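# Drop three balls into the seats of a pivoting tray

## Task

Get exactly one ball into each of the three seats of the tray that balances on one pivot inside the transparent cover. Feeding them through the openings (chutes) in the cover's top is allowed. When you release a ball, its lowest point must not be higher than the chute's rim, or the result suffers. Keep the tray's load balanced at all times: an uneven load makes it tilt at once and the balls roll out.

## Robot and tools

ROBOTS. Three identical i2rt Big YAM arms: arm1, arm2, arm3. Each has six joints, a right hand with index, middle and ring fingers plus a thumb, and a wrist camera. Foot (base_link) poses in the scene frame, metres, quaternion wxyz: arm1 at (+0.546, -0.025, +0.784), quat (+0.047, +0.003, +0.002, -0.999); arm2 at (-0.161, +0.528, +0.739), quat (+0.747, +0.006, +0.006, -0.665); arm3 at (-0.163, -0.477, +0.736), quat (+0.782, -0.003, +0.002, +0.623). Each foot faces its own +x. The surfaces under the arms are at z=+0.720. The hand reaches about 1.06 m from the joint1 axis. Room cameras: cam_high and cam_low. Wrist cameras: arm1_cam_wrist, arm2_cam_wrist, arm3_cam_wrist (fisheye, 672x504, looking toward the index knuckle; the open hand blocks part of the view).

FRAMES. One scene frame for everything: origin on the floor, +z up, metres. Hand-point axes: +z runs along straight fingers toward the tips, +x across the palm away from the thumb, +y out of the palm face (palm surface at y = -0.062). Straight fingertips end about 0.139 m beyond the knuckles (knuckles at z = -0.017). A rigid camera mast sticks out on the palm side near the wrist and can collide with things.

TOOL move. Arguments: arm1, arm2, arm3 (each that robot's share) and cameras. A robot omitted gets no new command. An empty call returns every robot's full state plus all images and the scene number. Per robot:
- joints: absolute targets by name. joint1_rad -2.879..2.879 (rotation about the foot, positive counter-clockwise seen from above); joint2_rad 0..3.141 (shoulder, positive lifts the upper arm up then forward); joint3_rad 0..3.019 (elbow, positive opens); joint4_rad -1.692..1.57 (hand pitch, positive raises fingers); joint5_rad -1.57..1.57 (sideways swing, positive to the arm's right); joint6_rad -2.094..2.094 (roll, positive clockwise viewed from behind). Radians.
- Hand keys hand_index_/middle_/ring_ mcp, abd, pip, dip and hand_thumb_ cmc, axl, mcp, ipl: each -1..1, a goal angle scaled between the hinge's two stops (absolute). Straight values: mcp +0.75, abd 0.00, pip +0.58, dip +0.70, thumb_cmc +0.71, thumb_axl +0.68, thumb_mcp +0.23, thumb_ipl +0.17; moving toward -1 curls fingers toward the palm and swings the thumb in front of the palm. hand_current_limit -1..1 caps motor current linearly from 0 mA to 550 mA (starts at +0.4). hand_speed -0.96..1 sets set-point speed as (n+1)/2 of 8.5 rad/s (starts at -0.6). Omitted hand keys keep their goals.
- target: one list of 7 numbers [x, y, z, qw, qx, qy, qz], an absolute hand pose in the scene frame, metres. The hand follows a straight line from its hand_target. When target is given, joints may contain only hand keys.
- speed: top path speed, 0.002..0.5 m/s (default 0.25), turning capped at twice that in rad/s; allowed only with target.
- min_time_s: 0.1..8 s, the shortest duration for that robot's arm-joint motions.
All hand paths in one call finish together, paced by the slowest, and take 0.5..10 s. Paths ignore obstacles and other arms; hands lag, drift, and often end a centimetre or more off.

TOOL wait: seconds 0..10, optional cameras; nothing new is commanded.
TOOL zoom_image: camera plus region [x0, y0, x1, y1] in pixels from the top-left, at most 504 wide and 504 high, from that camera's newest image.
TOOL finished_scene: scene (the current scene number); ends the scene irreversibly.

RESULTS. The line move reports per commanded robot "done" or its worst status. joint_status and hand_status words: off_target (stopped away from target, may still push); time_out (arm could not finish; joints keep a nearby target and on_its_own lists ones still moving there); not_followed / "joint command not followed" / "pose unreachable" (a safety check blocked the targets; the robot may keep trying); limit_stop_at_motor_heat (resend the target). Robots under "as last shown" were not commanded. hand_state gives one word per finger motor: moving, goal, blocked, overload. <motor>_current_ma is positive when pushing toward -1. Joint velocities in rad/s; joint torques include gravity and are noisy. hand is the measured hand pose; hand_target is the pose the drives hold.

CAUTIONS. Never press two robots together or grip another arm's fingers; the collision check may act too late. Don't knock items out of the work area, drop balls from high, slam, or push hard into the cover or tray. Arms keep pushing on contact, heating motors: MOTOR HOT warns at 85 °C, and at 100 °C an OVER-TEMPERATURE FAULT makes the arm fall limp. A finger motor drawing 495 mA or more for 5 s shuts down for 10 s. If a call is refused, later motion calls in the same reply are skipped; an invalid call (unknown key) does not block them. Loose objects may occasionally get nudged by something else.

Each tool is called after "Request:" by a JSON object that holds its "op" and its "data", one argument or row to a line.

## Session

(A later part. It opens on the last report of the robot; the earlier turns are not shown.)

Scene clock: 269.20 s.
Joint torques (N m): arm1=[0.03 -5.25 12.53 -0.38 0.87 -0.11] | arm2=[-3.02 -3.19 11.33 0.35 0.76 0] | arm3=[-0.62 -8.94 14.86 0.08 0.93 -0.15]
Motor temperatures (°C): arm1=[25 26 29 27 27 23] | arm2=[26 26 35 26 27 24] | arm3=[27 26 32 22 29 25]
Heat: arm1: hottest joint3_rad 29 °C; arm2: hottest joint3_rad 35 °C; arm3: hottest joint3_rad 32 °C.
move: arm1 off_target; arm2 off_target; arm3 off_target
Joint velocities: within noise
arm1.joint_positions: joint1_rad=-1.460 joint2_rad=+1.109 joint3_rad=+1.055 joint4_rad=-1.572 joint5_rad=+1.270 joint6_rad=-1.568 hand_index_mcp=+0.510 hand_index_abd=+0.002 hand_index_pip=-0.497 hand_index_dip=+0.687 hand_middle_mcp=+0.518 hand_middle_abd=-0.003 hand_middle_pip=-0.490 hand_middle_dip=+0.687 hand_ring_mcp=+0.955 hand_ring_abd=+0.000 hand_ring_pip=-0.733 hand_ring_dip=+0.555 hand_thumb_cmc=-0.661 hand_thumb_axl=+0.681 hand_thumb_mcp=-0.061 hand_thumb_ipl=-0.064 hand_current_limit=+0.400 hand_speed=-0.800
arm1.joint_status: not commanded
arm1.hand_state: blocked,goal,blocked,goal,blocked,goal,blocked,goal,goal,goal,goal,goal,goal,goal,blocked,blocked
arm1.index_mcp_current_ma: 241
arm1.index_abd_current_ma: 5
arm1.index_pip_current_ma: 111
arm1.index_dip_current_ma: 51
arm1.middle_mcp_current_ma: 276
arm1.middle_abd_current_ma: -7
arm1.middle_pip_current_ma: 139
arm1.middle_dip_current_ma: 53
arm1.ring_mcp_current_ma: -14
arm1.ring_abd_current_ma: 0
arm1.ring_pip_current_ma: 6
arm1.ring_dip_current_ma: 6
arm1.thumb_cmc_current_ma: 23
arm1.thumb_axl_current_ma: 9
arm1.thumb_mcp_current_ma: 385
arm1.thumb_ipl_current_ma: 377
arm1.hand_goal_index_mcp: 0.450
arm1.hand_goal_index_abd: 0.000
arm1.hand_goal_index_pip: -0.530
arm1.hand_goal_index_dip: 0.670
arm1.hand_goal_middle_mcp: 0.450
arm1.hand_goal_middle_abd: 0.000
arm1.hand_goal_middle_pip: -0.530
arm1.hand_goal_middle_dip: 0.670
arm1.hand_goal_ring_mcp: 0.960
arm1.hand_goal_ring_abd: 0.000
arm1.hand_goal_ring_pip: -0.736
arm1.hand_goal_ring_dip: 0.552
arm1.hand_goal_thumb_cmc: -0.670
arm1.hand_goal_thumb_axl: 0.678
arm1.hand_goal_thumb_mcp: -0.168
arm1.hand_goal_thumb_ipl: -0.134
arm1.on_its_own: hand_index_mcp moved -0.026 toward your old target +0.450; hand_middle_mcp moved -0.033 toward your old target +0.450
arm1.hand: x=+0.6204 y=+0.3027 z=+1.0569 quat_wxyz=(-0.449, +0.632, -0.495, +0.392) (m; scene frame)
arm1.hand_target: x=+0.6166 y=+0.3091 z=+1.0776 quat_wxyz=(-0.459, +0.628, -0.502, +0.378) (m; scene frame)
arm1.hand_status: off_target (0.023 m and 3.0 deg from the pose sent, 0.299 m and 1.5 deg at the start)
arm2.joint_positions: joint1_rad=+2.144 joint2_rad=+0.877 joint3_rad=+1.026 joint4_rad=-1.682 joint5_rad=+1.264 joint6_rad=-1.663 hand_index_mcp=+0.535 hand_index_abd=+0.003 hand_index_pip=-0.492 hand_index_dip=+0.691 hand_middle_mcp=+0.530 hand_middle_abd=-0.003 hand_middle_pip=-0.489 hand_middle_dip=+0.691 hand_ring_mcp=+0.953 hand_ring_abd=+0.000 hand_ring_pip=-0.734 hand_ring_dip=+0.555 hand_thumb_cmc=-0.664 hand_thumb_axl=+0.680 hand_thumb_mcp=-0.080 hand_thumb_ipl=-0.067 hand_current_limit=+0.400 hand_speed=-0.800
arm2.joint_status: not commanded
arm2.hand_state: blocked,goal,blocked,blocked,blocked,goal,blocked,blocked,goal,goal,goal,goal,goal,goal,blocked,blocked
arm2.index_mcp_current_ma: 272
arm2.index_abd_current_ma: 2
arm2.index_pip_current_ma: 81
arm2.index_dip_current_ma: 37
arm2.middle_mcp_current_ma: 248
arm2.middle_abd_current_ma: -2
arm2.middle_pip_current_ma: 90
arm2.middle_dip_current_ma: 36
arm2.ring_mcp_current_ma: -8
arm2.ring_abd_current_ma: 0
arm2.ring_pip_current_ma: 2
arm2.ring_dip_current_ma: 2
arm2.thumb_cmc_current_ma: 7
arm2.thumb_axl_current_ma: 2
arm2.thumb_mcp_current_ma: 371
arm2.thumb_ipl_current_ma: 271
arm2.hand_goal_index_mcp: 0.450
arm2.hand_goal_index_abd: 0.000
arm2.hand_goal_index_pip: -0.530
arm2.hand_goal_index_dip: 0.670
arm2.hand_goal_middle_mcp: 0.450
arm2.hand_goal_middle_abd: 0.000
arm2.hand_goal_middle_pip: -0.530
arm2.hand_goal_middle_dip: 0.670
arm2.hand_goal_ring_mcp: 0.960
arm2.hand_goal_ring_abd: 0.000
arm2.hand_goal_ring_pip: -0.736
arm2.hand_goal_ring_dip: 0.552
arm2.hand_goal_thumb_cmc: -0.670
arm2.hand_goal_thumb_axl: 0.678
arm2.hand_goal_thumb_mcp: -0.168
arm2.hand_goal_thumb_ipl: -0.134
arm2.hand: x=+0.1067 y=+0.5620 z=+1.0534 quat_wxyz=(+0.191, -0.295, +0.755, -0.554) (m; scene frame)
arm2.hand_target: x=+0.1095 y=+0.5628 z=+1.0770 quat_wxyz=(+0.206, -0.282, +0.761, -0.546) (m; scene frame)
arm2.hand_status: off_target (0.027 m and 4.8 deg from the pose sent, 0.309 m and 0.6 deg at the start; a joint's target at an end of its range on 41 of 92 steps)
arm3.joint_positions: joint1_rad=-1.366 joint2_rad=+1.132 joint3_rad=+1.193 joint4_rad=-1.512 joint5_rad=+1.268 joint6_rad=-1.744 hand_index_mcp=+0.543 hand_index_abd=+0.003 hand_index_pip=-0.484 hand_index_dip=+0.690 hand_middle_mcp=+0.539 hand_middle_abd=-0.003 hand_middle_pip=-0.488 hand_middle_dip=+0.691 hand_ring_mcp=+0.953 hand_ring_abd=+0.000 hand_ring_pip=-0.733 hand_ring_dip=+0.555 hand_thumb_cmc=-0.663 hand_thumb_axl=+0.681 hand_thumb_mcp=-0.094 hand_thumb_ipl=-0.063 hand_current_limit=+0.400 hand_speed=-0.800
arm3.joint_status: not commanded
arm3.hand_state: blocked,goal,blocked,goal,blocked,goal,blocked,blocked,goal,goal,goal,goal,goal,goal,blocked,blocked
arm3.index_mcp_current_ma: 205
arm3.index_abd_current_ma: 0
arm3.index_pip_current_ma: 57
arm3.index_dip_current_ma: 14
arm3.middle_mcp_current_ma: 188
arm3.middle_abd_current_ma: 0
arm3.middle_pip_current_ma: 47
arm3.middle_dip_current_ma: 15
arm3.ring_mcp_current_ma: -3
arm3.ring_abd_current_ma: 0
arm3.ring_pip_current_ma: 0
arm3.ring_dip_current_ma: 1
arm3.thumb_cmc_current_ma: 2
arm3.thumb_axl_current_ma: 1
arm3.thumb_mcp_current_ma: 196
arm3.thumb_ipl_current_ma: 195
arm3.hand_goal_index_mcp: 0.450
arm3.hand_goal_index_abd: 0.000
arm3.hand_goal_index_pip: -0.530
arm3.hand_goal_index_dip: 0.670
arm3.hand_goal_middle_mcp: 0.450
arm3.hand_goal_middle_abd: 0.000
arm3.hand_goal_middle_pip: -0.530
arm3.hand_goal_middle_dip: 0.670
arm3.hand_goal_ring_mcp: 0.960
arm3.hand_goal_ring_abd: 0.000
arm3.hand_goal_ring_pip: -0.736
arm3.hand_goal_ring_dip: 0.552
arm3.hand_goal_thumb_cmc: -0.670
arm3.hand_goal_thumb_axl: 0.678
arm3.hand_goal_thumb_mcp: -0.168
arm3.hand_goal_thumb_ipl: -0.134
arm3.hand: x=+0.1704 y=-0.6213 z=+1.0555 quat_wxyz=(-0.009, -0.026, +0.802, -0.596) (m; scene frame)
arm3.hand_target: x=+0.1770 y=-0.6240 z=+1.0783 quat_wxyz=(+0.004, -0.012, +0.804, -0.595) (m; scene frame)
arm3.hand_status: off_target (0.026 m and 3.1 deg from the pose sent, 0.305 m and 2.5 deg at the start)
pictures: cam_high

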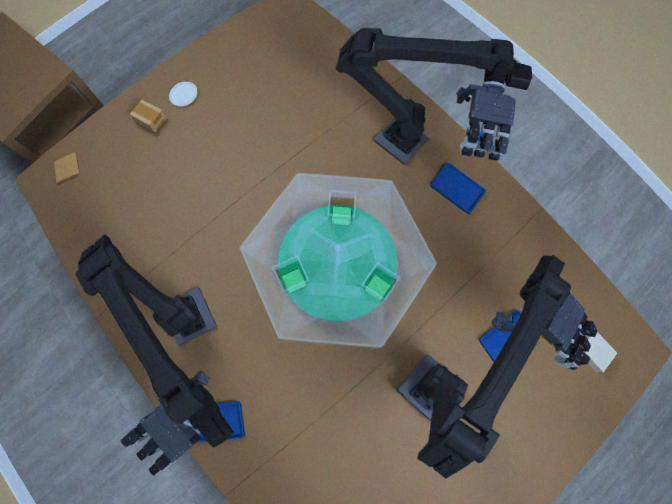

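Request:
{"op": "move", "data": {
  "arm1": {"joints": {"joint1_rad": 0.778}, "min_time_s": 6.5},
  "arm2": {"joints": {"joint1_rad": 0.774}, "min_time_s": 4},
  "arm3": {"joints": {"joint1_rad": 0.291}, "min_time_s": 4.2},
  "cameras": ["cam_high"]
}}

Request:
{"op": "move", "data": {
  "arm2": {"target": [0.2046,0.0597,1.055,0.19856,-0.26833,-0.75775,0.56072], "speed": 0.14},
  "cameras": ["cam_high"]
}}

Scene clock: 330.63 s.
Joint torques (N m): arm1=[-0.21 -4.95 12.55 -0.38 0.9 -0.16] | arm2=[-2.9 -3.66 11.32 0.29 0.82 0] | arm3=[0.56 -8.94 14.89 0.09 0.95 -0.14]
Motor temperatures (°C): arm1=[25 26 33 27 27 23] | arm2=[26 26 48 26 27 24] | arm3=[27 26 40 22 29 25]
Heat: arm1: hottest joint3_rad 33 °C; arm2: hottest joint3_rad 48 °C; arm3: hottest joint3_rad 40 °C.
move: arm1 done; arm2 done; arm3 done
Joint velocities: within noise
arm1.joint_positions: joint1_rad=+0.770 joint2_rad=+1.109 joint3_rad=+1.055 joint4_rad=-1.572 joint5_rad=+1.270 joint6_rad=-1.568 hand_index_mcp=+0.510 hand_index_abd=+0.002 hand_index_pip=-0.497 hand_index_dip=+0.687 hand_middle_mcp=+0.516 hand_middle_abd=-0.003 hand_middle_pip=-0.490 hand_middle_dip=+0.688 hand_ring_mcp=+0.955 hand_ring_abd=+0.000 hand_ring_pip=-0.733 hand_ring_dip=+0.555 hand_thumb_cmc=-0.661 hand_thumb_axl=+0.681 hand_thumb_mcp=-0.061 hand_thumb_ipl=-0.064 hand_current_limit=+0.400 hand_speed=-0.800
arm1.joint_status: all done
arm1.hand_state: blocked,goal,blocked,goal,blocked,goal,blocked,goal,goal,goal,goal,goal,goal,goal,blocked,blocked
arm1.index_mcp_current_ma: 239
arm1.index_abd_current_ma: 5
arm1.index_pip_current_ma: 111
arm1.index_dip_current_ma: 51
arm1.middle_mcp_current_ma: 271
arm1.middle_abd_current_ma: -7
arm1.middle_pip_current_ma: 140
arm1.middle_dip_current_ma: 53
arm1.ring_mcp_current_ma: -15
arm1.ring_abd_current_ma: 0
arm1.ring_pip_current_ma: 6
arm1.ring_dip_current_ma: 6
arm1.thumb_cmc_current_ma: 24
arm1.thumb_axl_current_ma: 9
arm1.thumb_mcp_current_ma: 385
arm1.thumb_ipl_current_ma: 377
arm1.hand_goal_index_mcp: 0.450
arm1.hand_goal_index_abd: 0.000
arm1.hand_goal_index_pip: -0.530
arm1.hand_goal_index_dip: 0.670
arm1.hand_goal_middle_mcp: 0.450
arm1.hand_goal_middle_abd: 0.000
arm1.hand_goal_middle_pip: -0.530
arm1.hand_goal_middle_dip: 0.670
arm1.hand_goal_ring_mcp: 0.960
arm1.hand_goal_ring_abd: 0.000
arm1.hand_goal_ring_pip: -0.736
arm1.hand_goal_ring_dip: 0.552
arm1.hand_goal_thumb_cmc: -0.670
arm1.hand_goal_thumb_axl: 0.678
arm1.hand_goal_thumb_mcp: -0.168
arm1.hand_goal_thumb_ipl: -0.134
arm1.hand: x=+0.2382 y=-0.1681 z=+1.0532 quat_wxyz=(-0.548, +0.724, +0.353, -0.226) (m; scene frame)
arm1.hand_target: x=+0.2352 y=-0.1752 z=+1.0739 quat_wxyz=(-0.540, +0.728, +0.346, -0.242) (m; scene frame)
arm1.hand_status: not commanded
arm2.joint_positions: joint1_rad=+0.779 joint2_rad=+0.877 joint3_rad=+1.026 joint4_rad=-1.682 joint5_rad=+1.262 joint6_rad=-1.664 hand_index_mcp=+0.535 hand_index_abd=+0.003 hand_index_pip=-0.492 hand_index_dip=+0.691 hand_middle_mcp=+0.529 hand_middle_abd=-0.003 hand_middle_pip=-0.489 hand_middle_dip=+0.691 hand_ring_mcp=+0.953 hand_ring_abd=+0.000 hand_ring_pip=-0.734 hand_ring_dip=+0.555 hand_thumb_cmc=-0.663 hand_thumb_axl=+0.680 hand_thumb_mcp=-0.080 hand_thumb_ipl=-0.067 hand_current_limit=+0.400 hand_speed=-0.800
arm2.joint_status: all done
arm2.hand_state: blocked,goal,blocked,blocked,blocked,goal,blocked,blocked,goal,goal,goal,goal,goal,goal,blocked,blocked
arm2.index_mcp_current_ma: 270
arm2.index_abd_current_ma: 2
arm2.index_pip_current_ma: 82
arm2.index_dip_current_ma: 37
arm2.middle_mcp_current_ma: 243
arm2.middle_abd_current_ma: -2
arm2.middle_pip_current_ma: 92
arm2.middle_dip_current_ma: 37
arm2.ring_mcp_current_ma: -8
arm2.ring_abd_current_ma: 0
arm2.ring_pip_current_ma: 2
arm2.ring_dip_current_ma: 2
arm2.thumb_cmc_current_ma: 7
arm2.thumb_axl_current_ma: 2
arm2.thumb_mcp_current_ma: 375
arm2.thumb_ipl_current_ma: 271
arm2.hand_goal_index_mcp: 0.450
arm2.hand_goal_index_abd: 0.000
arm2.hand_goal_index_pip: -0.530
arm2.hand_goal_index_dip: 0.670
arm2.hand_goal_middle_mcp: 0.450
arm2.hand_goal_middle_abd: 0.000
arm2.hand_goal_middle_pip: -0.530
arm2.hand_goal_middle_dip: 0.670
arm2.hand_goal_ring_mcp: 0.960
arm2.hand_goal_ring_abd: 0.000
arm2.hand_goal_ring_pip: -0.736
arm2.hand_goal_ring_dip: 0.552
arm2.hand_goal_thumb_cmc: -0.670
arm2.hand_goal_thumb_axl: 0.678
arm2.hand_goal_thumb_mcp: -0.168
arm2.hand_goal_thumb_ipl: -0.134
arm2.hand: x=-0.0678 y=+0.2682 z=+1.0482 quat_wxyz=(-0.210, +0.241, +0.775, -0.546) (m; scene frame)
arm2.hand_target: x=-0.0656 y=+0.2653 z=+1.0720 quat_wxyz=(-0.192, +0.255, +0.771, -0.551) (m; scene frame)
arm2.hand_status: not commanded
arm3.joint_positions: joint1_rad=+0.281 joint2_rad=+1.132 joint3_rad=+1.193 joint4_rad=-1.513 joint5_rad=+1.266 joint6_rad=-1.744 hand_index_mcp=+0.542 hand_index_abd=+0.003 hand_index_pip=-0.483 hand_index_dip=+0.690 hand_middle_mcp=+0.537 hand_middle_abd=-0.003 hand_middle_pip=-0.487 hand_middle_dip=+0.692 hand_ring_mcp=+0.953 hand_ring_abd=+0.000 hand_ring_pip=-0.733 hand_ring_dip=+0.555 hand_thumb_cmc=-0.663 hand_thumb_axl=+0.681 hand_thumb_mcp=-0.094 hand_thumb_ipl=-0.063 hand_current_limit=+0.400 hand_speed=-0.800
arm3.joint_status: all done
arm3.hand_state: blocked,goal,blocked,blocked,blocked,goal,blocked,blocked,goal,goal,goal,goal,goal,goal,blocked,blocked
arm3.index_mcp_current_ma: 202
arm3.index_abd_current_ma: 0
arm3.index_pip_current_ma: 58
arm3.index_dip_current_ma: 14
arm3.middle_mcp_current_ma: 184
arm3.middle_abd_current_ma: 0
arm3.middle_pip_current_ma: 49
arm3.middle_dip_current_ma: 16
arm3.ring_mcp_current_ma: -3
arm3.ring_abd_current_ma: 0
arm3.ring_pip_current_ma: 0
arm3.ring_dip_current_ma: 1
arm3.thumb_cmc_current_ma: 2
arm3.thumb_axl_current_ma: 1
arm3.thumb_mcp_current_ma: 197
arm3.thumb_ipl_current_ma: 195
arm3.hand_goal_index_mcp: 0.450
arm3.hand_goal_index_abd: 0.000
arm3.hand_goal_index_pip: -0.530
arm3.hand_goal_index_dip: 0.670
arm3.hand_goal_middle_mcp: 0.450
arm3.hand_goal_middle_abd: 0.000
arm3.hand_goal_middle_pip: -0.530
arm3.hand_goal_middle_dip: 0.670
arm3.hand_goal_ring_mcp: 0.960
arm3.hand_goal_ring_abd: 0.000
arm3.hand_goal_ring_pip: -0.736
arm3.hand_goal_ring_dip: 0.552
arm3.hand_goal_thumb_cmc: -0.670
arm3.hand_goal_thumb_axl: 0.678
arm3.hand_goal_thumb_mcp: -0.168
arm3.hand_goal_thumb_ipl: -0.134
arm3.hand: x=-0.0427 y=-0.1312 z=+1.0519 quat_wxyz=(+0.426, -0.611, +0.526, -0.411) (m; scene frame)
arm3.hand_target: x=-0.0449 y=-0.1224 z=+1.0748 quat_wxyz=(+0.437, -0.605, +0.533, -0.398) (m; scene frame)
arm3.hand_status: not commanded
pictures: cam_high

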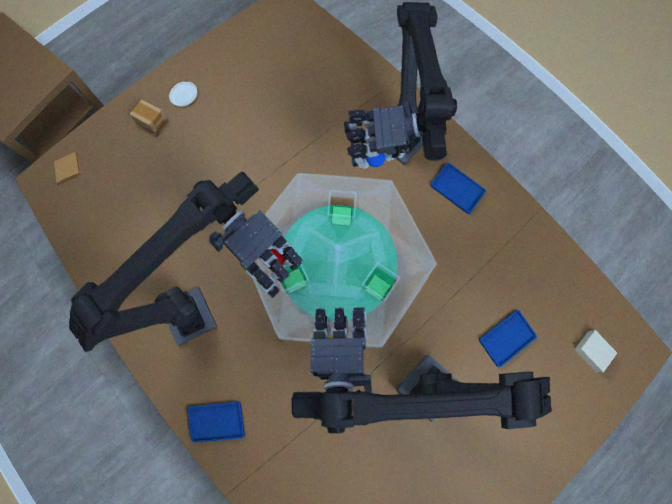

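Scene clock: 333.70 s.
Joint torques (N m): arm1=[-0.09 -5.42 12.52 -0.34 0.89 -0.15] | arm2=[-1.79 -18.08 11.7 0.13 1.42 0.26] | arm3=[0.44 -8.82 14.9 0.12 0.95 -0.16]
Motor temperatures (°C): arm1=[25 26 34 27 27 23] | arm2=[26 26 48 26 27 24] | arm3=[27 26 40 22 29 25]
Heat: arm1: hottest joint3_rad 34 °C; arm2: hottest joint3_rad 48 °C; arm3: hottest joint3_rad 40 °C.
move: arm2 off_target
Joint velocities: within noise
arm1, arm3: as last shown
arm2.joint_positions: joint1_rad=+0.788 joint2_rad=+1.788 joint3_rad=+1.826 joint4_rad=-1.682 joint5_rad=+1.273 joint6_rad=-1.549 hand_index_mcp=+0.535 hand_index_abd=+0.003 hand_index_pip=-0.492 hand_index_dip=+0.691 hand_middle_mcp=+0.528 hand_middle_abd=-0.003 hand_middle_pip=-0.489 hand_middle_dip=+0.691 hand_ring_mcp=+0.953 hand_ring_abd=+0.000 hand_ring_pip=-0.734 hand_ring_dip=+0.555 hand_thumb_cmc=-0.663 hand_thumb_axl=+0.680 hand_thumb_mcp=-0.080 hand_thumb_ipl=-0.067 hand_current_limit=+0.400 hand_speed=-0.800
arm2.joint_status: not commanded
arm2.hand_state: blocked,goal,blocked,blocked,blocked,goal,blocked,blocked,goal,goal,goal,goal,goal,goal,blocked,blocked
arm2.index_mcp_current_ma: 270
arm2.index_abd_current_ma: 2
arm2.index_pip_current_ma: 82
arm2.index_dip_current_ma: 37
arm2.middle_mcp_current_ma: 243
arm2.middle_abd_current_ma: -2
arm2.middle_pip_current_ma: 92
arm2.middle_dip_current_ma: 37
arm2.ring_mcp_current_ma: -8
arm2.ring_abd_current_ma: 0
arm2.ring_pip_current_ma: 2
arm2.ring_dip_current_ma: 2
arm2.thumb_cmc_current_ma: 8
arm2.thumb_axl_current_ma: 2
arm2.thumb_mcp_current_ma: 375
arm2.thumb_ipl_current_ma: 271
arm2.hand_goal_index_mcp: 0.450
arm2.hand_goal_index_abd: 0.000
arm2.hand_goal_index_pip: -0.530
arm2.hand_goal_index_dip: 0.670
arm2.hand_goal_middle_mcp: 0.450
arm2.hand_goal_middle_abd: 0.000
arm2.hand_goal_middle_pip: -0.530
arm2.hand_goal_middle_dip: 0.670
arm2.hand_goal_ring_mcp: 0.960
arm2.hand_goal_ring_abd: 0.000
arm2.hand_goal_ring_pip: -0.736
arm2.hand_goal_ring_dip: 0.552
arm2.hand_goal_thumb_cmc: -0.670
arm2.hand_goal_thumb_axl: 0.678
arm2.hand_goal_thumb_mcp: -0.168
arm2.hand_goal_thumb_ipl: -0.134
arm2.hand: x=+0.1912 y=+0.0644 z=+1.0243 quat_wxyz=(-0.219, +0.249, +0.768, -0.547) (m; scene frame)
arm2.hand_target: x=+0.2017 y=+0.0585 z=+1.0518 quat_wxyz=(-0.195, +0.265, +0.759, -0.561) (m; scene frame)
arm2.hand_status: off_target (0.034 m and 3.8 deg from the pose sent, 0.343 m and 4.2 deg at the start; a joint's target at an end of its range on 18 of 92 steps)
pictures: cam_high

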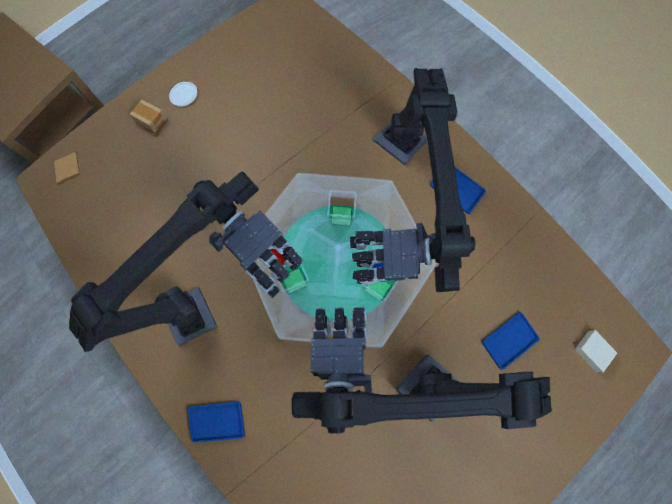

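Request:
{"op": "move", "data": {
  "arm3": {"target": [-0.0698,0.1415,1.055,0.43433,-0.58695,0.54925,-0.40643], "speed": 0.14},
  "cameras": ["cam_high"]
}}

Request:
{"op": "move", "data": {
  "arm1": {"target": [-0.002,-0.1186,1.055,0.58226,-0.78686,-0.16438,0.12164], "speed": 0.14},
  "cameras": ["cam_high"]
}}

Scene clock: 344.03 s.
Joint torques (N m): arm1=[-0.09 -5.01 12.49 -0.36 0.9 -0.13] | arm2=[-1.79 -18.14 11.7 0.13 1.43 0.26] | arm3=[1.14 -20.13 15.09 -0.2 1.42 0.14]
Motor temperatures (°C): arm1=[25 26 34 27 27 23] | arm2=[26 28 48 26 28 24] | arm3=[27 26 41 22 30 25]
Heat: arm1: hottest joint3_rad 34 °C; arm2: hottest joint3_rad 48 °C; arm3: hottest joint3_rad 41 °C.
move: arm3 off_target
Joint velocities: within noise
arm1, arm2: as last shown
arm3.joint_positions: joint1_rad=+0.295 joint2_rad=+1.881 joint3_rad=+1.960 joint4_rad=-1.687 joint5_rad=+1.266 joint6_rad=-1.599 hand_index_mcp=+0.542 hand_index_abd=+0.004 hand_index_pip=-0.483 hand_index_dip=+0.690 hand_middle_mcp=+0.537 hand_middle_abd=-0.003 hand_middle_pip=-0.487 hand_middle_dip=+0.692 hand_ring_mcp=+0.953 hand_ring_abd=+0.000 hand_ring_pip=-0.733 hand_ring_dip=+0.555 hand_thumb_cmc=-0.663 hand_thumb_axl=+0.681 hand_thumb_mcp=-0.094 hand_thumb_ipl=-0.063 hand_current_limit=+0.400 hand_speed=-0.800
arm3.joint_status: not commanded
arm3.hand_state: blocked,goal,blocked,blocked,blocked,goal,blocked,blocked,goal,goal,goal,goal,goal,goal,blocked,blocked
arm3.index_mcp_current_ma: 201
arm3.index_abd_current_ma: 1
arm3.index_pip_current_ma: 58
arm3.index_dip_current_ma: 14
arm3.middle_mcp_current_ma: 182
arm3.middle_abd_current_ma: 0
arm3.middle_pip_current_ma: 49
arm3.middle_dip_current_ma: 16
arm3.ring_mcp_current_ma: -3
arm3.ring_abd_current_ma: 0
arm3.ring_pip_current_ma: 0
arm3.ring_dip_current_ma: 1
arm3.thumb_cmc_current_ma: 3
arm3.thumb_axl_current_ma: 1
arm3.thumb_mcp_current_ma: 197
arm3.thumb_ipl_current_ma: 195
arm3.hand_goal_index_mcp: 0.450
arm3.hand_goal_index_abd: 0.000
arm3.hand_goal_index_pip: -0.530
arm3.hand_goal_index_dip: 0.670
arm3.hand_goal_middle_mcp: 0.450
arm3.hand_goal_middle_abd: 0.000
arm3.hand_goal_middle_pip: -0.530
arm3.hand_goal_middle_dip: 0.670
arm3.hand_goal_ring_mcp: 0.960
arm3.hand_goal_ring_abd: 0.000
arm3.hand_goal_ring_pip: -0.736
arm3.hand_goal_ring_dip: 0.552
arm3.hand_goal_thumb_cmc: -0.670
arm3.hand_goal_thumb_axl: 0.678
arm3.hand_goal_thumb_mcp: -0.168
arm3.hand_goal_thumb_ipl: -0.134
arm3.hand: x=-0.0652 y=+0.1291 z=+1.0243 quat_wxyz=(+0.415, -0.606, +0.532, -0.422) (m; scene frame)
arm3.hand_target: x=-0.0713 y=+0.1402 z=+1.0523 quat_wxyz=(+0.438, -0.591, +0.546, -0.401) (m; scene frame)
arm3.hand_status: off_target (0.033 m and 4.1 deg from the pose sent, 0.274 m and 4.0 deg at the start; a joint's target at an end of its range on 22 of 79 steps)
pictures: cam_high

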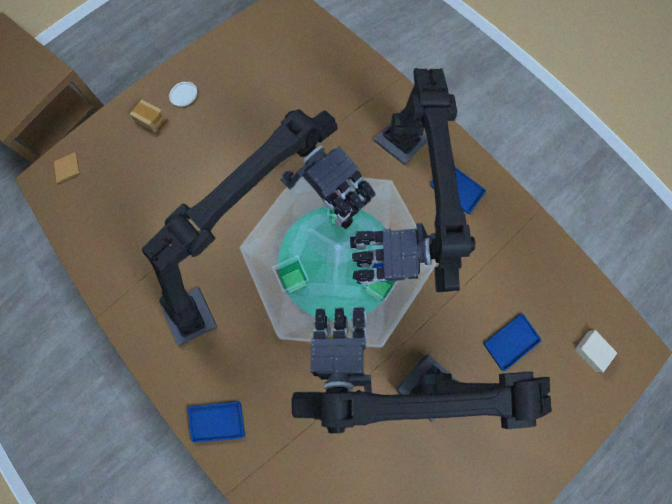

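Scene clock: 346.73 s.
Joint torques (N m): arm1=[-0.91 -12.63 12.98 -0.49 0.79 0.09] | arm2=[-1.73 -18.14 11.7 0.13 1.42 0.26] | arm3=[1.03 -20.07 15.06 -0.2 1.42 0.14]
Motor temperatures (°C): arm1=[25 26 34 27 27 23] | arm2=[26 28 48 26 29 24] | arm3=[27 26 42 22 30 25]
Heat: arm1: hottest joint3_rad 34 °C; arm2: hottest joint3_rad 48 °C; arm3: hottest joint3_rad 42 °C.
move: arm1 off_target
Joint velocities: within noise
arm1.joint_positions: joint1_rad=+0.339 joint2_rad=+1.700 joint3_rad=+1.593 joint4_rad=-1.546 joint5_rad=+1.264 joint6_rad=-1.547 hand_index_mcp=+0.509 hand_index_abd=+0.003 hand_index_pip=-0.497 hand_index_dip=+0.687 hand_middle_mcp=+0.515 hand_middle_abd=-0.003 hand_middle_pip=-0.490 hand_middle_dip=+0.688 hand_ring_mcp=+0.954 hand_ring_abd=+0.000 hand_ring_pip=-0.733 hand_ring_dip=+0.555 hand_thumb_cmc=-0.660 hand_thumb_axl=+0.682 hand_thumb_mcp=-0.060 hand_thumb_ipl=-0.064 hand_current_limit=+0.400 hand_speed=-0.800
arm1.joint_status: not commanded
arm1.hand_state: blocked,goal,blocked,goal,blocked,goal,blocked,goal,goal,goal,goal,goal,goal,goal,blocked,blocked
arm1.index_mcp_current_ma: 234
arm1.index_abd_current_ma: 6
arm1.index_pip_current_ma: 111
arm1.index_dip_current_ma: 51
arm1.middle_mcp_current_ma: 264
arm1.middle_abd_current_ma: -7
arm1.middle_pip_current_ma: 140
arm1.middle_dip_current_ma: 53
arm1.ring_mcp_current_ma: -15
arm1.ring_abd_current_ma: 0
arm1.ring_pip_current_ma: 6
arm1.ring_dip_current_ma: 6
arm1.thumb_cmc_current_ma: 28
arm1.thumb_axl_current_ma: 11
arm1.thumb_mcp_current_ma: 385
arm1.thumb_ipl_current_ma: 377
arm1.hand_goal_index_mcp: 0.450
arm1.hand_goal_index_abd: 0.000
arm1.hand_goal_index_pip: -0.530
arm1.hand_goal_index_dip: 0.670
arm1.hand_goal_middle_mcp: 0.450
arm1.hand_goal_middle_abd: 0.000
arm1.hand_goal_middle_pip: -0.530
arm1.hand_goal_middle_dip: 0.670
arm1.hand_goal_ring_mcp: 0.960
arm1.hand_goal_ring_abd: 0.000
arm1.hand_goal_ring_pip: -0.736
arm1.hand_goal_ring_dip: 0.552
arm1.hand_goal_thumb_cmc: -0.670
arm1.hand_goal_thumb_axl: 0.678
arm1.hand_goal_thumb_mcp: -0.168
arm1.hand_goal_thumb_ipl: -0.134
arm1.hand: x=+0.0089 y=-0.1194 z=+1.0290 quat_wxyz=(-0.583, +0.784, +0.189, -0.099) (m; scene frame)
arm1.hand_target: x=-0.0018 y=-0.1208 z=+1.0532 quat_wxyz=(-0.577, +0.790, +0.165, -0.122) (m; scene frame)
arm1.hand_status: off_target (0.028 m and 3.9 deg from the pose sent, 0.245 m and 26.1 deg at the start)
arm2, arm3: as last shown
pictures: cam_high

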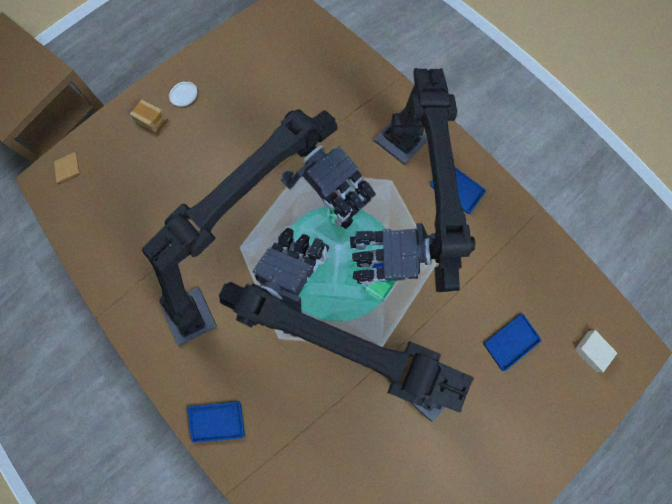

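Request:
{"op": "move", "data": {
  "arm1": {"target": [-0.0085,-0.1240,0.972,0.58226,-0.78686,-0.16438,0.12164], "speed": 0.06},
  "arm2": {"target": [0.2090,0.0580,0.963,0.19856,-0.26833,-0.75775,0.56072], "speed": 0.06},
  "arm3": {"target": [-0.0780,0.1450,0.960,0.43433,-0.58695,0.54925,-0.40643], "speed": 0.06},
  "cameras": ["cam_high", "cam_low", "arm1_cam_wrist", "arm2_cam_wrist", "arm3_cam_wrist"]
}}

Request:
{"op": "zoom_image", "data": {
  "camera": "cam_high",
  "region": [350, 220, 420, 290]
}}

Request:
{"op": "zoom_image", "data": {
  "camera": "cam_high",
  "region": [320, 170, 380, 230]
}}

Request:
{"op": "zoom_image", "data": {
  "camera": "cam_high",
  "region": [270, 225, 330, 285]
}}

Request:
{"op": "zoom_image", "data": {
  "camera": "cam_low",
  "region": [250, 155, 420, 245]
}}

Scene clock: 368.30 s.
Joint torques (N m): arm1=[-0.85 -13.04 8.84 0.53 1.28 0.14] | arm2=[-1.73 -17.67 6.78 0.98 1.44 0.32] | arm3=[1.03 -19.96 8.95 0.8 1.45 0.2]
Motor temperatures (°C): arm1=[25 29 35 27 28 23] | arm2=[26 30 48 26 30 24] | arm3=[27 28 46 22 31 25]
Heat: arm1: hottest joint3_rad 35 °C; arm2: hottest joint3_rad 48 °C; arm3: hottest joint3_rad 46 °C.
move: arm1 off_target; arm2 done; arm3 off_target
Joint velocities: within noise
arm1.joint_positions: joint1_rad=+0.340 joint2_rad=+1.752 joint3_rad=+1.490 joint4_rad=-1.393 joint5_rad=+1.264 joint6_rad=-1.530 hand_index_mcp=+0.509 hand_index_abd=+0.003 hand_index_pip=-0.497 hand_index_dip=+0.687 hand_middle_mcp=+0.515 hand_middle_abd=-0.003 hand_middle_pip=-0.490 hand_middle_dip=+0.688 hand_ring_mcp=+0.954 hand_ring_abd=+0.000 hand_ring_pip=-0.733 hand_ring_dip=+0.555 hand_thumb_cmc=-0.660 hand_thumb_axl=+0.682 hand_thumb_mcp=-0.060 hand_thumb_ipl=-0.064 hand_current_limit=+0.400 hand_speed=-0.800
arm1.joint_status: not commanded
arm1.hand_state: blocked,goal,blocked,goal,blocked,goal,blocked,goal,goal,goal,goal,goal,goal,goal,blocked,blocked
arm1.index_mcp_current_ma: 234
arm1.index_abd_current_ma: 6
arm1.index_pip_current_ma: 111
arm1.index_dip_current_ma: 51
arm1.middle_mcp_current_ma: 264
arm1.middle_abd_current_ma: -7
arm1.middle_pip_current_ma: 140
arm1.middle_dip_current_ma: 53
arm1.ring_mcp_current_ma: -15
arm1.ring_abd_current_ma: 0
arm1.ring_pip_current_ma: 6
arm1.ring_dip_current_ma: 6
arm1.thumb_cmc_current_ma: 28
arm1.thumb_axl_current_ma: 11
arm1.thumb_mcp_current_ma: 385
arm1.thumb_ipl_current_ma: 377
arm1.hand_goal_index_mcp: 0.450
arm1.hand_goal_index_abd: 0.000
arm1.hand_goal_index_pip: -0.530
arm1.hand_goal_index_dip: 0.670
arm1.hand_goal_middle_mcp: 0.450
arm1.hand_goal_middle_abd: 0.000
arm1.hand_goal_middle_pip: -0.530
arm1.hand_goal_middle_dip: 0.670
arm1.hand_goal_ring_mcp: 0.960
arm1.hand_goal_ring_abd: 0.000
arm1.hand_goal_ring_pip: -0.736
arm1.hand_goal_ring_dip: 0.552
arm1.hand_goal_thumb_cmc: -0.670
arm1.hand_goal_thumb_axl: 0.678
arm1.hand_goal_thumb_mcp: -0.168
arm1.hand_goal_thumb_ipl: -0.134
arm1.hand: x=+0.0009 y=-0.1238 z=+0.9645 quat_wxyz=(-0.582, +0.785, +0.184, -0.104) (m; scene frame)
arm1.hand_target: x=-0.0067 y=-0.1242 z=+0.9722 quat_wxyz=(-0.582, +0.787, +0.166, -0.121) (m; scene frame)
arm1.hand_status: off_target (0.012 m and 3.0 deg from the pose sent, 0.060 m and 3.9 deg at the start)
arm2.joint_positions: joint1_rad=+0.793 joint2_rad=+1.816 joint3_rad=+1.711 joint4_rad=-1.541 joint5_rad=+1.273 joint6_rad=-1.496 hand_index_mcp=+0.535 hand_index_abd=+0.003 hand_index_pip=-0.492 hand_index_dip=+0.691 hand_middle_mcp=+0.528 hand_middle_abd=-0.003 hand_middle_pip=-0.489 hand_middle_dip=+0.691 hand_ring_mcp=+0.953 hand_ring_abd=+0.000 hand_ring_pip=-0.734 hand_ring_dip=+0.555 hand_thumb_cmc=-0.663 hand_thumb_axl=+0.680 hand_thumb_mcp=-0.080 hand_thumb_ipl=-0.067 hand_current_limit=+0.400 hand_speed=-0.800
arm2.joint_status: not commanded
arm2.hand_state: blocked,goal,blocked,blocked,blocked,goal,blocked,blocked,goal,goal,goal,goal,goal,goal,blocked,blocked
arm2.index_mcp_current_ma: 270
arm2.index_abd_current_ma: 2
arm2.index_pip_current_ma: 82
arm2.index_dip_current_ma: 37
arm2.middle_mcp_current_ma: 243
arm2.middle_abd_current_ma: -2
arm2.middle_pip_current_ma: 92
arm2.middle_dip_current_ma: 37
arm2.ring_mcp_current_ma: -8
arm2.ring_abd_current_ma: 0
arm2.ring_pip_current_ma: 2
arm2.ring_dip_current_ma: 2
arm2.thumb_cmc_current_ma: 8
arm2.thumb_axl_current_ma: 2
arm2.thumb_mcp_current_ma: 375
arm2.thumb_ipl_current_ma: 271
arm2.hand_goal_index_mcp: 0.450
arm2.hand_goal_index_abd: 0.000
arm2.hand_goal_index_pip: -0.530
arm2.hand_goal_index_dip: 0.670
arm2.hand_goal_middle_mcp: 0.450
arm2.hand_goal_middle_abd: 0.000
arm2.hand_goal_middle_pip: -0.530
arm2.hand_goal_middle_dip: 0.670
arm2.hand_goal_ring_mcp: 0.960
arm2.hand_goal_ring_abd: 0.000
arm2.hand_goal_ring_pip: -0.736
arm2.hand_goal_ring_dip: 0.552
arm2.hand_goal_thumb_cmc: -0.670
arm2.hand_goal_thumb_axl: 0.678
arm2.hand_goal_thumb_mcp: -0.168
arm2.hand_goal_thumb_ipl: -0.134
arm2.hand: x=+0.2027 y=+0.0591 z=+0.9666 quat_wxyz=(-0.204, +0.267, +0.762, -0.553) (m; scene frame)
arm2.hand_target: x=+0.2082 y=+0.0586 z=+0.9631 quat_wxyz=(-0.198, +0.269, +0.758, -0.561) (m; scene frame)
arm2.hand_status: done (0.007 m and 1.2 deg from the pose sent, 0.064 m and 3.8 deg at the start)
arm3.joint_positions: joint1_rad=+0.295 joint2_rad=+1.910 joint3_rad=+1.842 joint4_rad=-1.585 joint5_rad=+1.266 joint6_rad=-1.507 hand_index_mcp=+0.542 hand_index_abd=+0.004 hand_index_pip=-0.483 hand_index_dip=+0.690 hand_middle_mcp=+0.537 hand_middle_abd=-0.003 hand_middle_pip=-0.487 hand_middle_dip=+0.692 hand_ring_mcp=+0.953 hand_ring_abd=+0.000 hand_ring_pip=-0.733 hand_ring_dip=+0.555 hand_thumb_cmc=-0.663 hand_thumb_axl=+0.681 hand_thumb_mcp=-0.094 hand_thumb_ipl=-0.063 hand_current_limit=+0.400 hand_speed=-0.800
arm3.joint_status: not commanded
arm3.hand_state: blocked,goal,blocked,blocked,blocked,goal,blocked,blocked,goal,goal,goal,goal,goal,goal,blocked,blocked
arm3.index_mcp_current_ma: 201
arm3.index_abd_current_ma: 1
arm3.index_pip_current_ma: 58
arm3.index_dip_current_ma: 14
arm3.middle_mcp_current_ma: 182
arm3.middle_abd_current_ma: 0
arm3.middle_pip_current_ma: 49
arm3.middle_dip_current_ma: 16
arm3.ring_mcp_current_ma: -3
arm3.ring_abd_current_ma: 0
arm3.ring_pip_current_ma: 0
arm3.ring_dip_current_ma: 1
arm3.thumb_cmc_current_ma: 3
arm3.thumb_axl_current_ma: 1
arm3.thumb_mcp_current_ma: 197
arm3.thumb_ipl_current_ma: 195
arm3.hand_goal_index_mcp: 0.450
arm3.hand_goal_index_abd: 0.000
arm3.hand_goal_index_pip: -0.530
arm3.hand_goal_index_dip: 0.670
arm3.hand_goal_middle_mcp: 0.450
arm3.hand_goal_middle_abd: 0.000
arm3.hand_goal_middle_pip: -0.530
arm3.hand_goal_middle_dip: 0.670
arm3.hand_goal_ring_mcp: 0.960
arm3.hand_goal_ring_abd: 0.000
arm3.hand_goal_ring_pip: -0.736
arm3.hand_goal_ring_dip: 0.552
arm3.hand_goal_thumb_cmc: -0.670
arm3.hand_goal_thumb_axl: 0.678
arm3.hand_goal_thumb_mcp: -0.168
arm3.hand_goal_thumb_ipl: -0.134
arm3.hand: x=-0.0651 y=+0.1371 z=+0.9638 quat_wxyz=(+0.421, -0.590, +0.549, -0.416) (m; scene frame)
arm3.hand_target: x=-0.0713 y=+0.1427 z=+0.9597 quat_wxyz=(+0.432, -0.584, +0.552, -0.409) (m; scene frame)
arm3.hand_status: off_target (0.016 m and 1.9 deg from the pose sent, 0.068 m and 4.1 deg at the start)
pictures: arm1_cam_wrist, arm2_cam_wrist, arm3_cam_wrist, cam_high, cam_low
camera_calibration:
arm1_cam_wrist: T_world_to_cam=[[-0.603564, -0.502664, -0.618902, 0.563762], [-0.191621, -0.662032, 0.724566, -0.830161], [-0.773945, 0.555917, 0.303258, -0.0952618], [0, 0, 0, 1]] pos_world=[0.107463, -0.213253, 0.979308]
arm2_cam_wrist: T_world_to_cam=[[0.705174, -0.295309, -0.64461, 0.527439], [0.699237, 0.139031, 0.70124, -0.876589], [-0.117462, -0.945232, 0.304532, -0.0876325], [0, 0, 0, 1]] pos_world=[0.230714, 0.194797, 0.981379]
arm3_cam_wrist: T_world_to_cam=[[-0.218023, 0.759969, -0.612301, 0.502827], [-0.512552, 0.444741, 0.734504, -0.843557], [0.830516, 0.473975, 0.29256, -0.167288], [0, 0, 0, 1]] pos_world=[-0.183803, 0.0723215, 0.97642]

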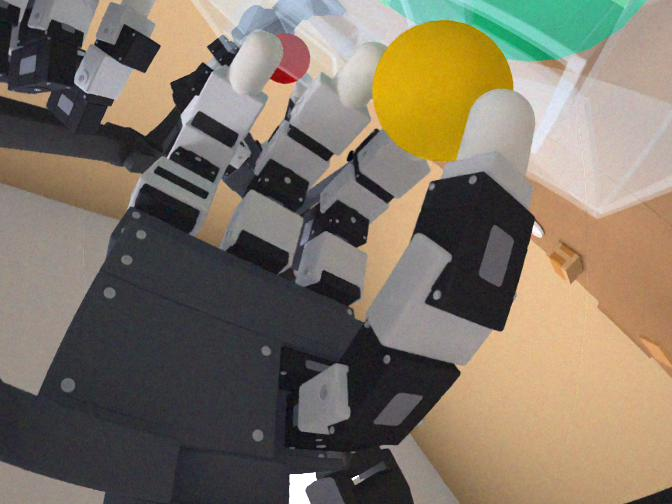

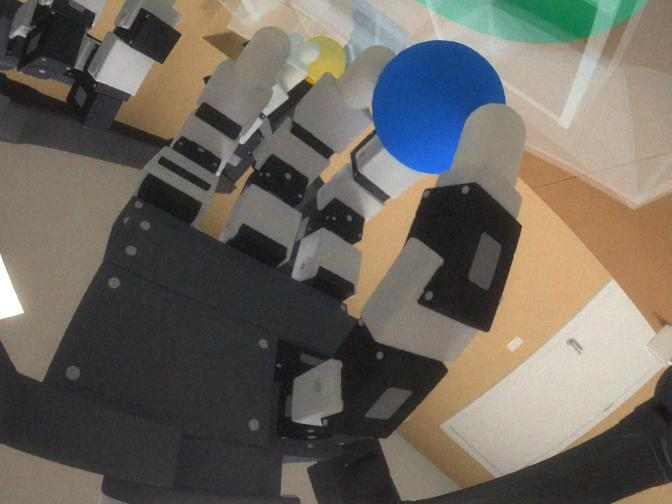

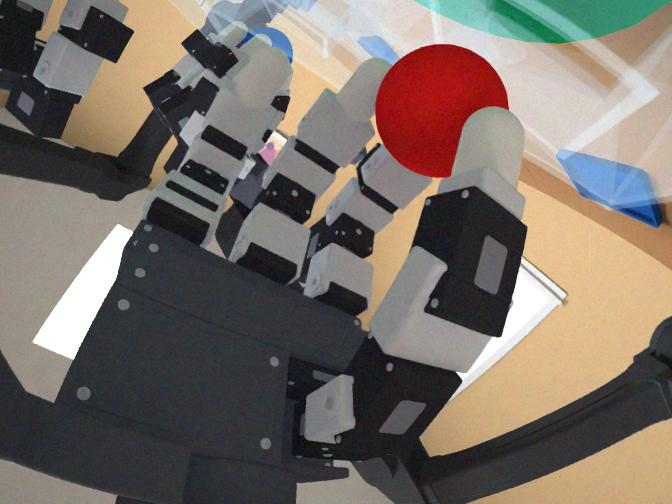

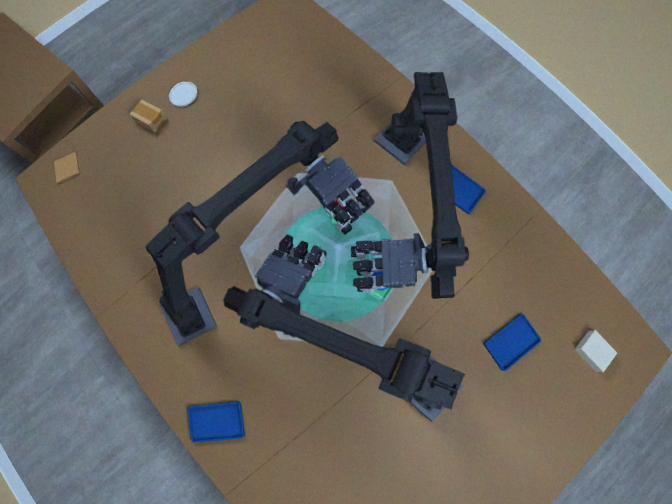

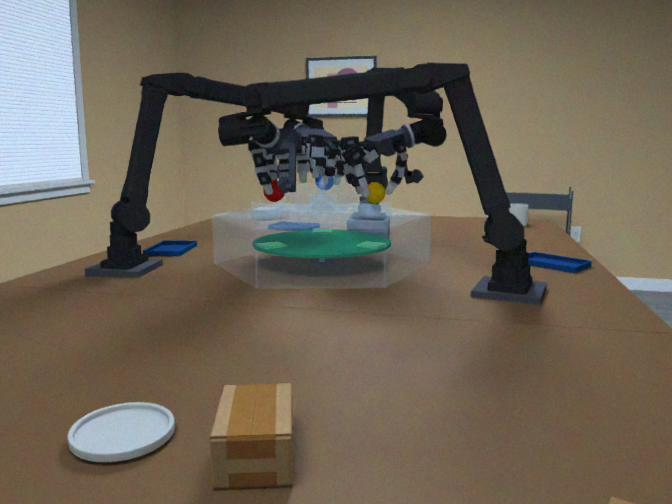

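Scaled by 7.200.

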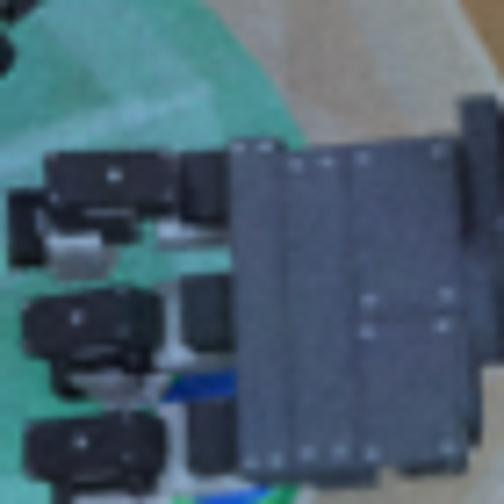

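Scaled by 8.400.

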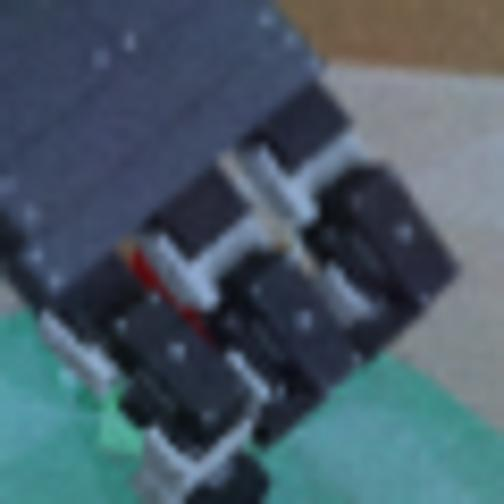

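Scaled by 8.400.

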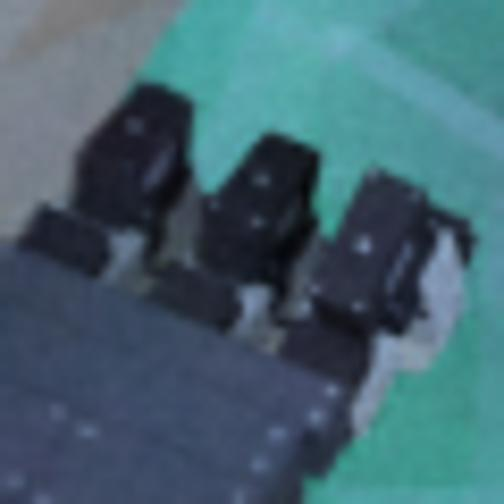

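Scaled by 2.965.

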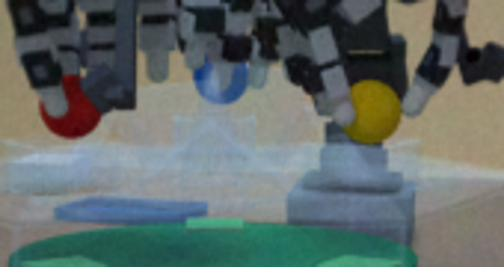

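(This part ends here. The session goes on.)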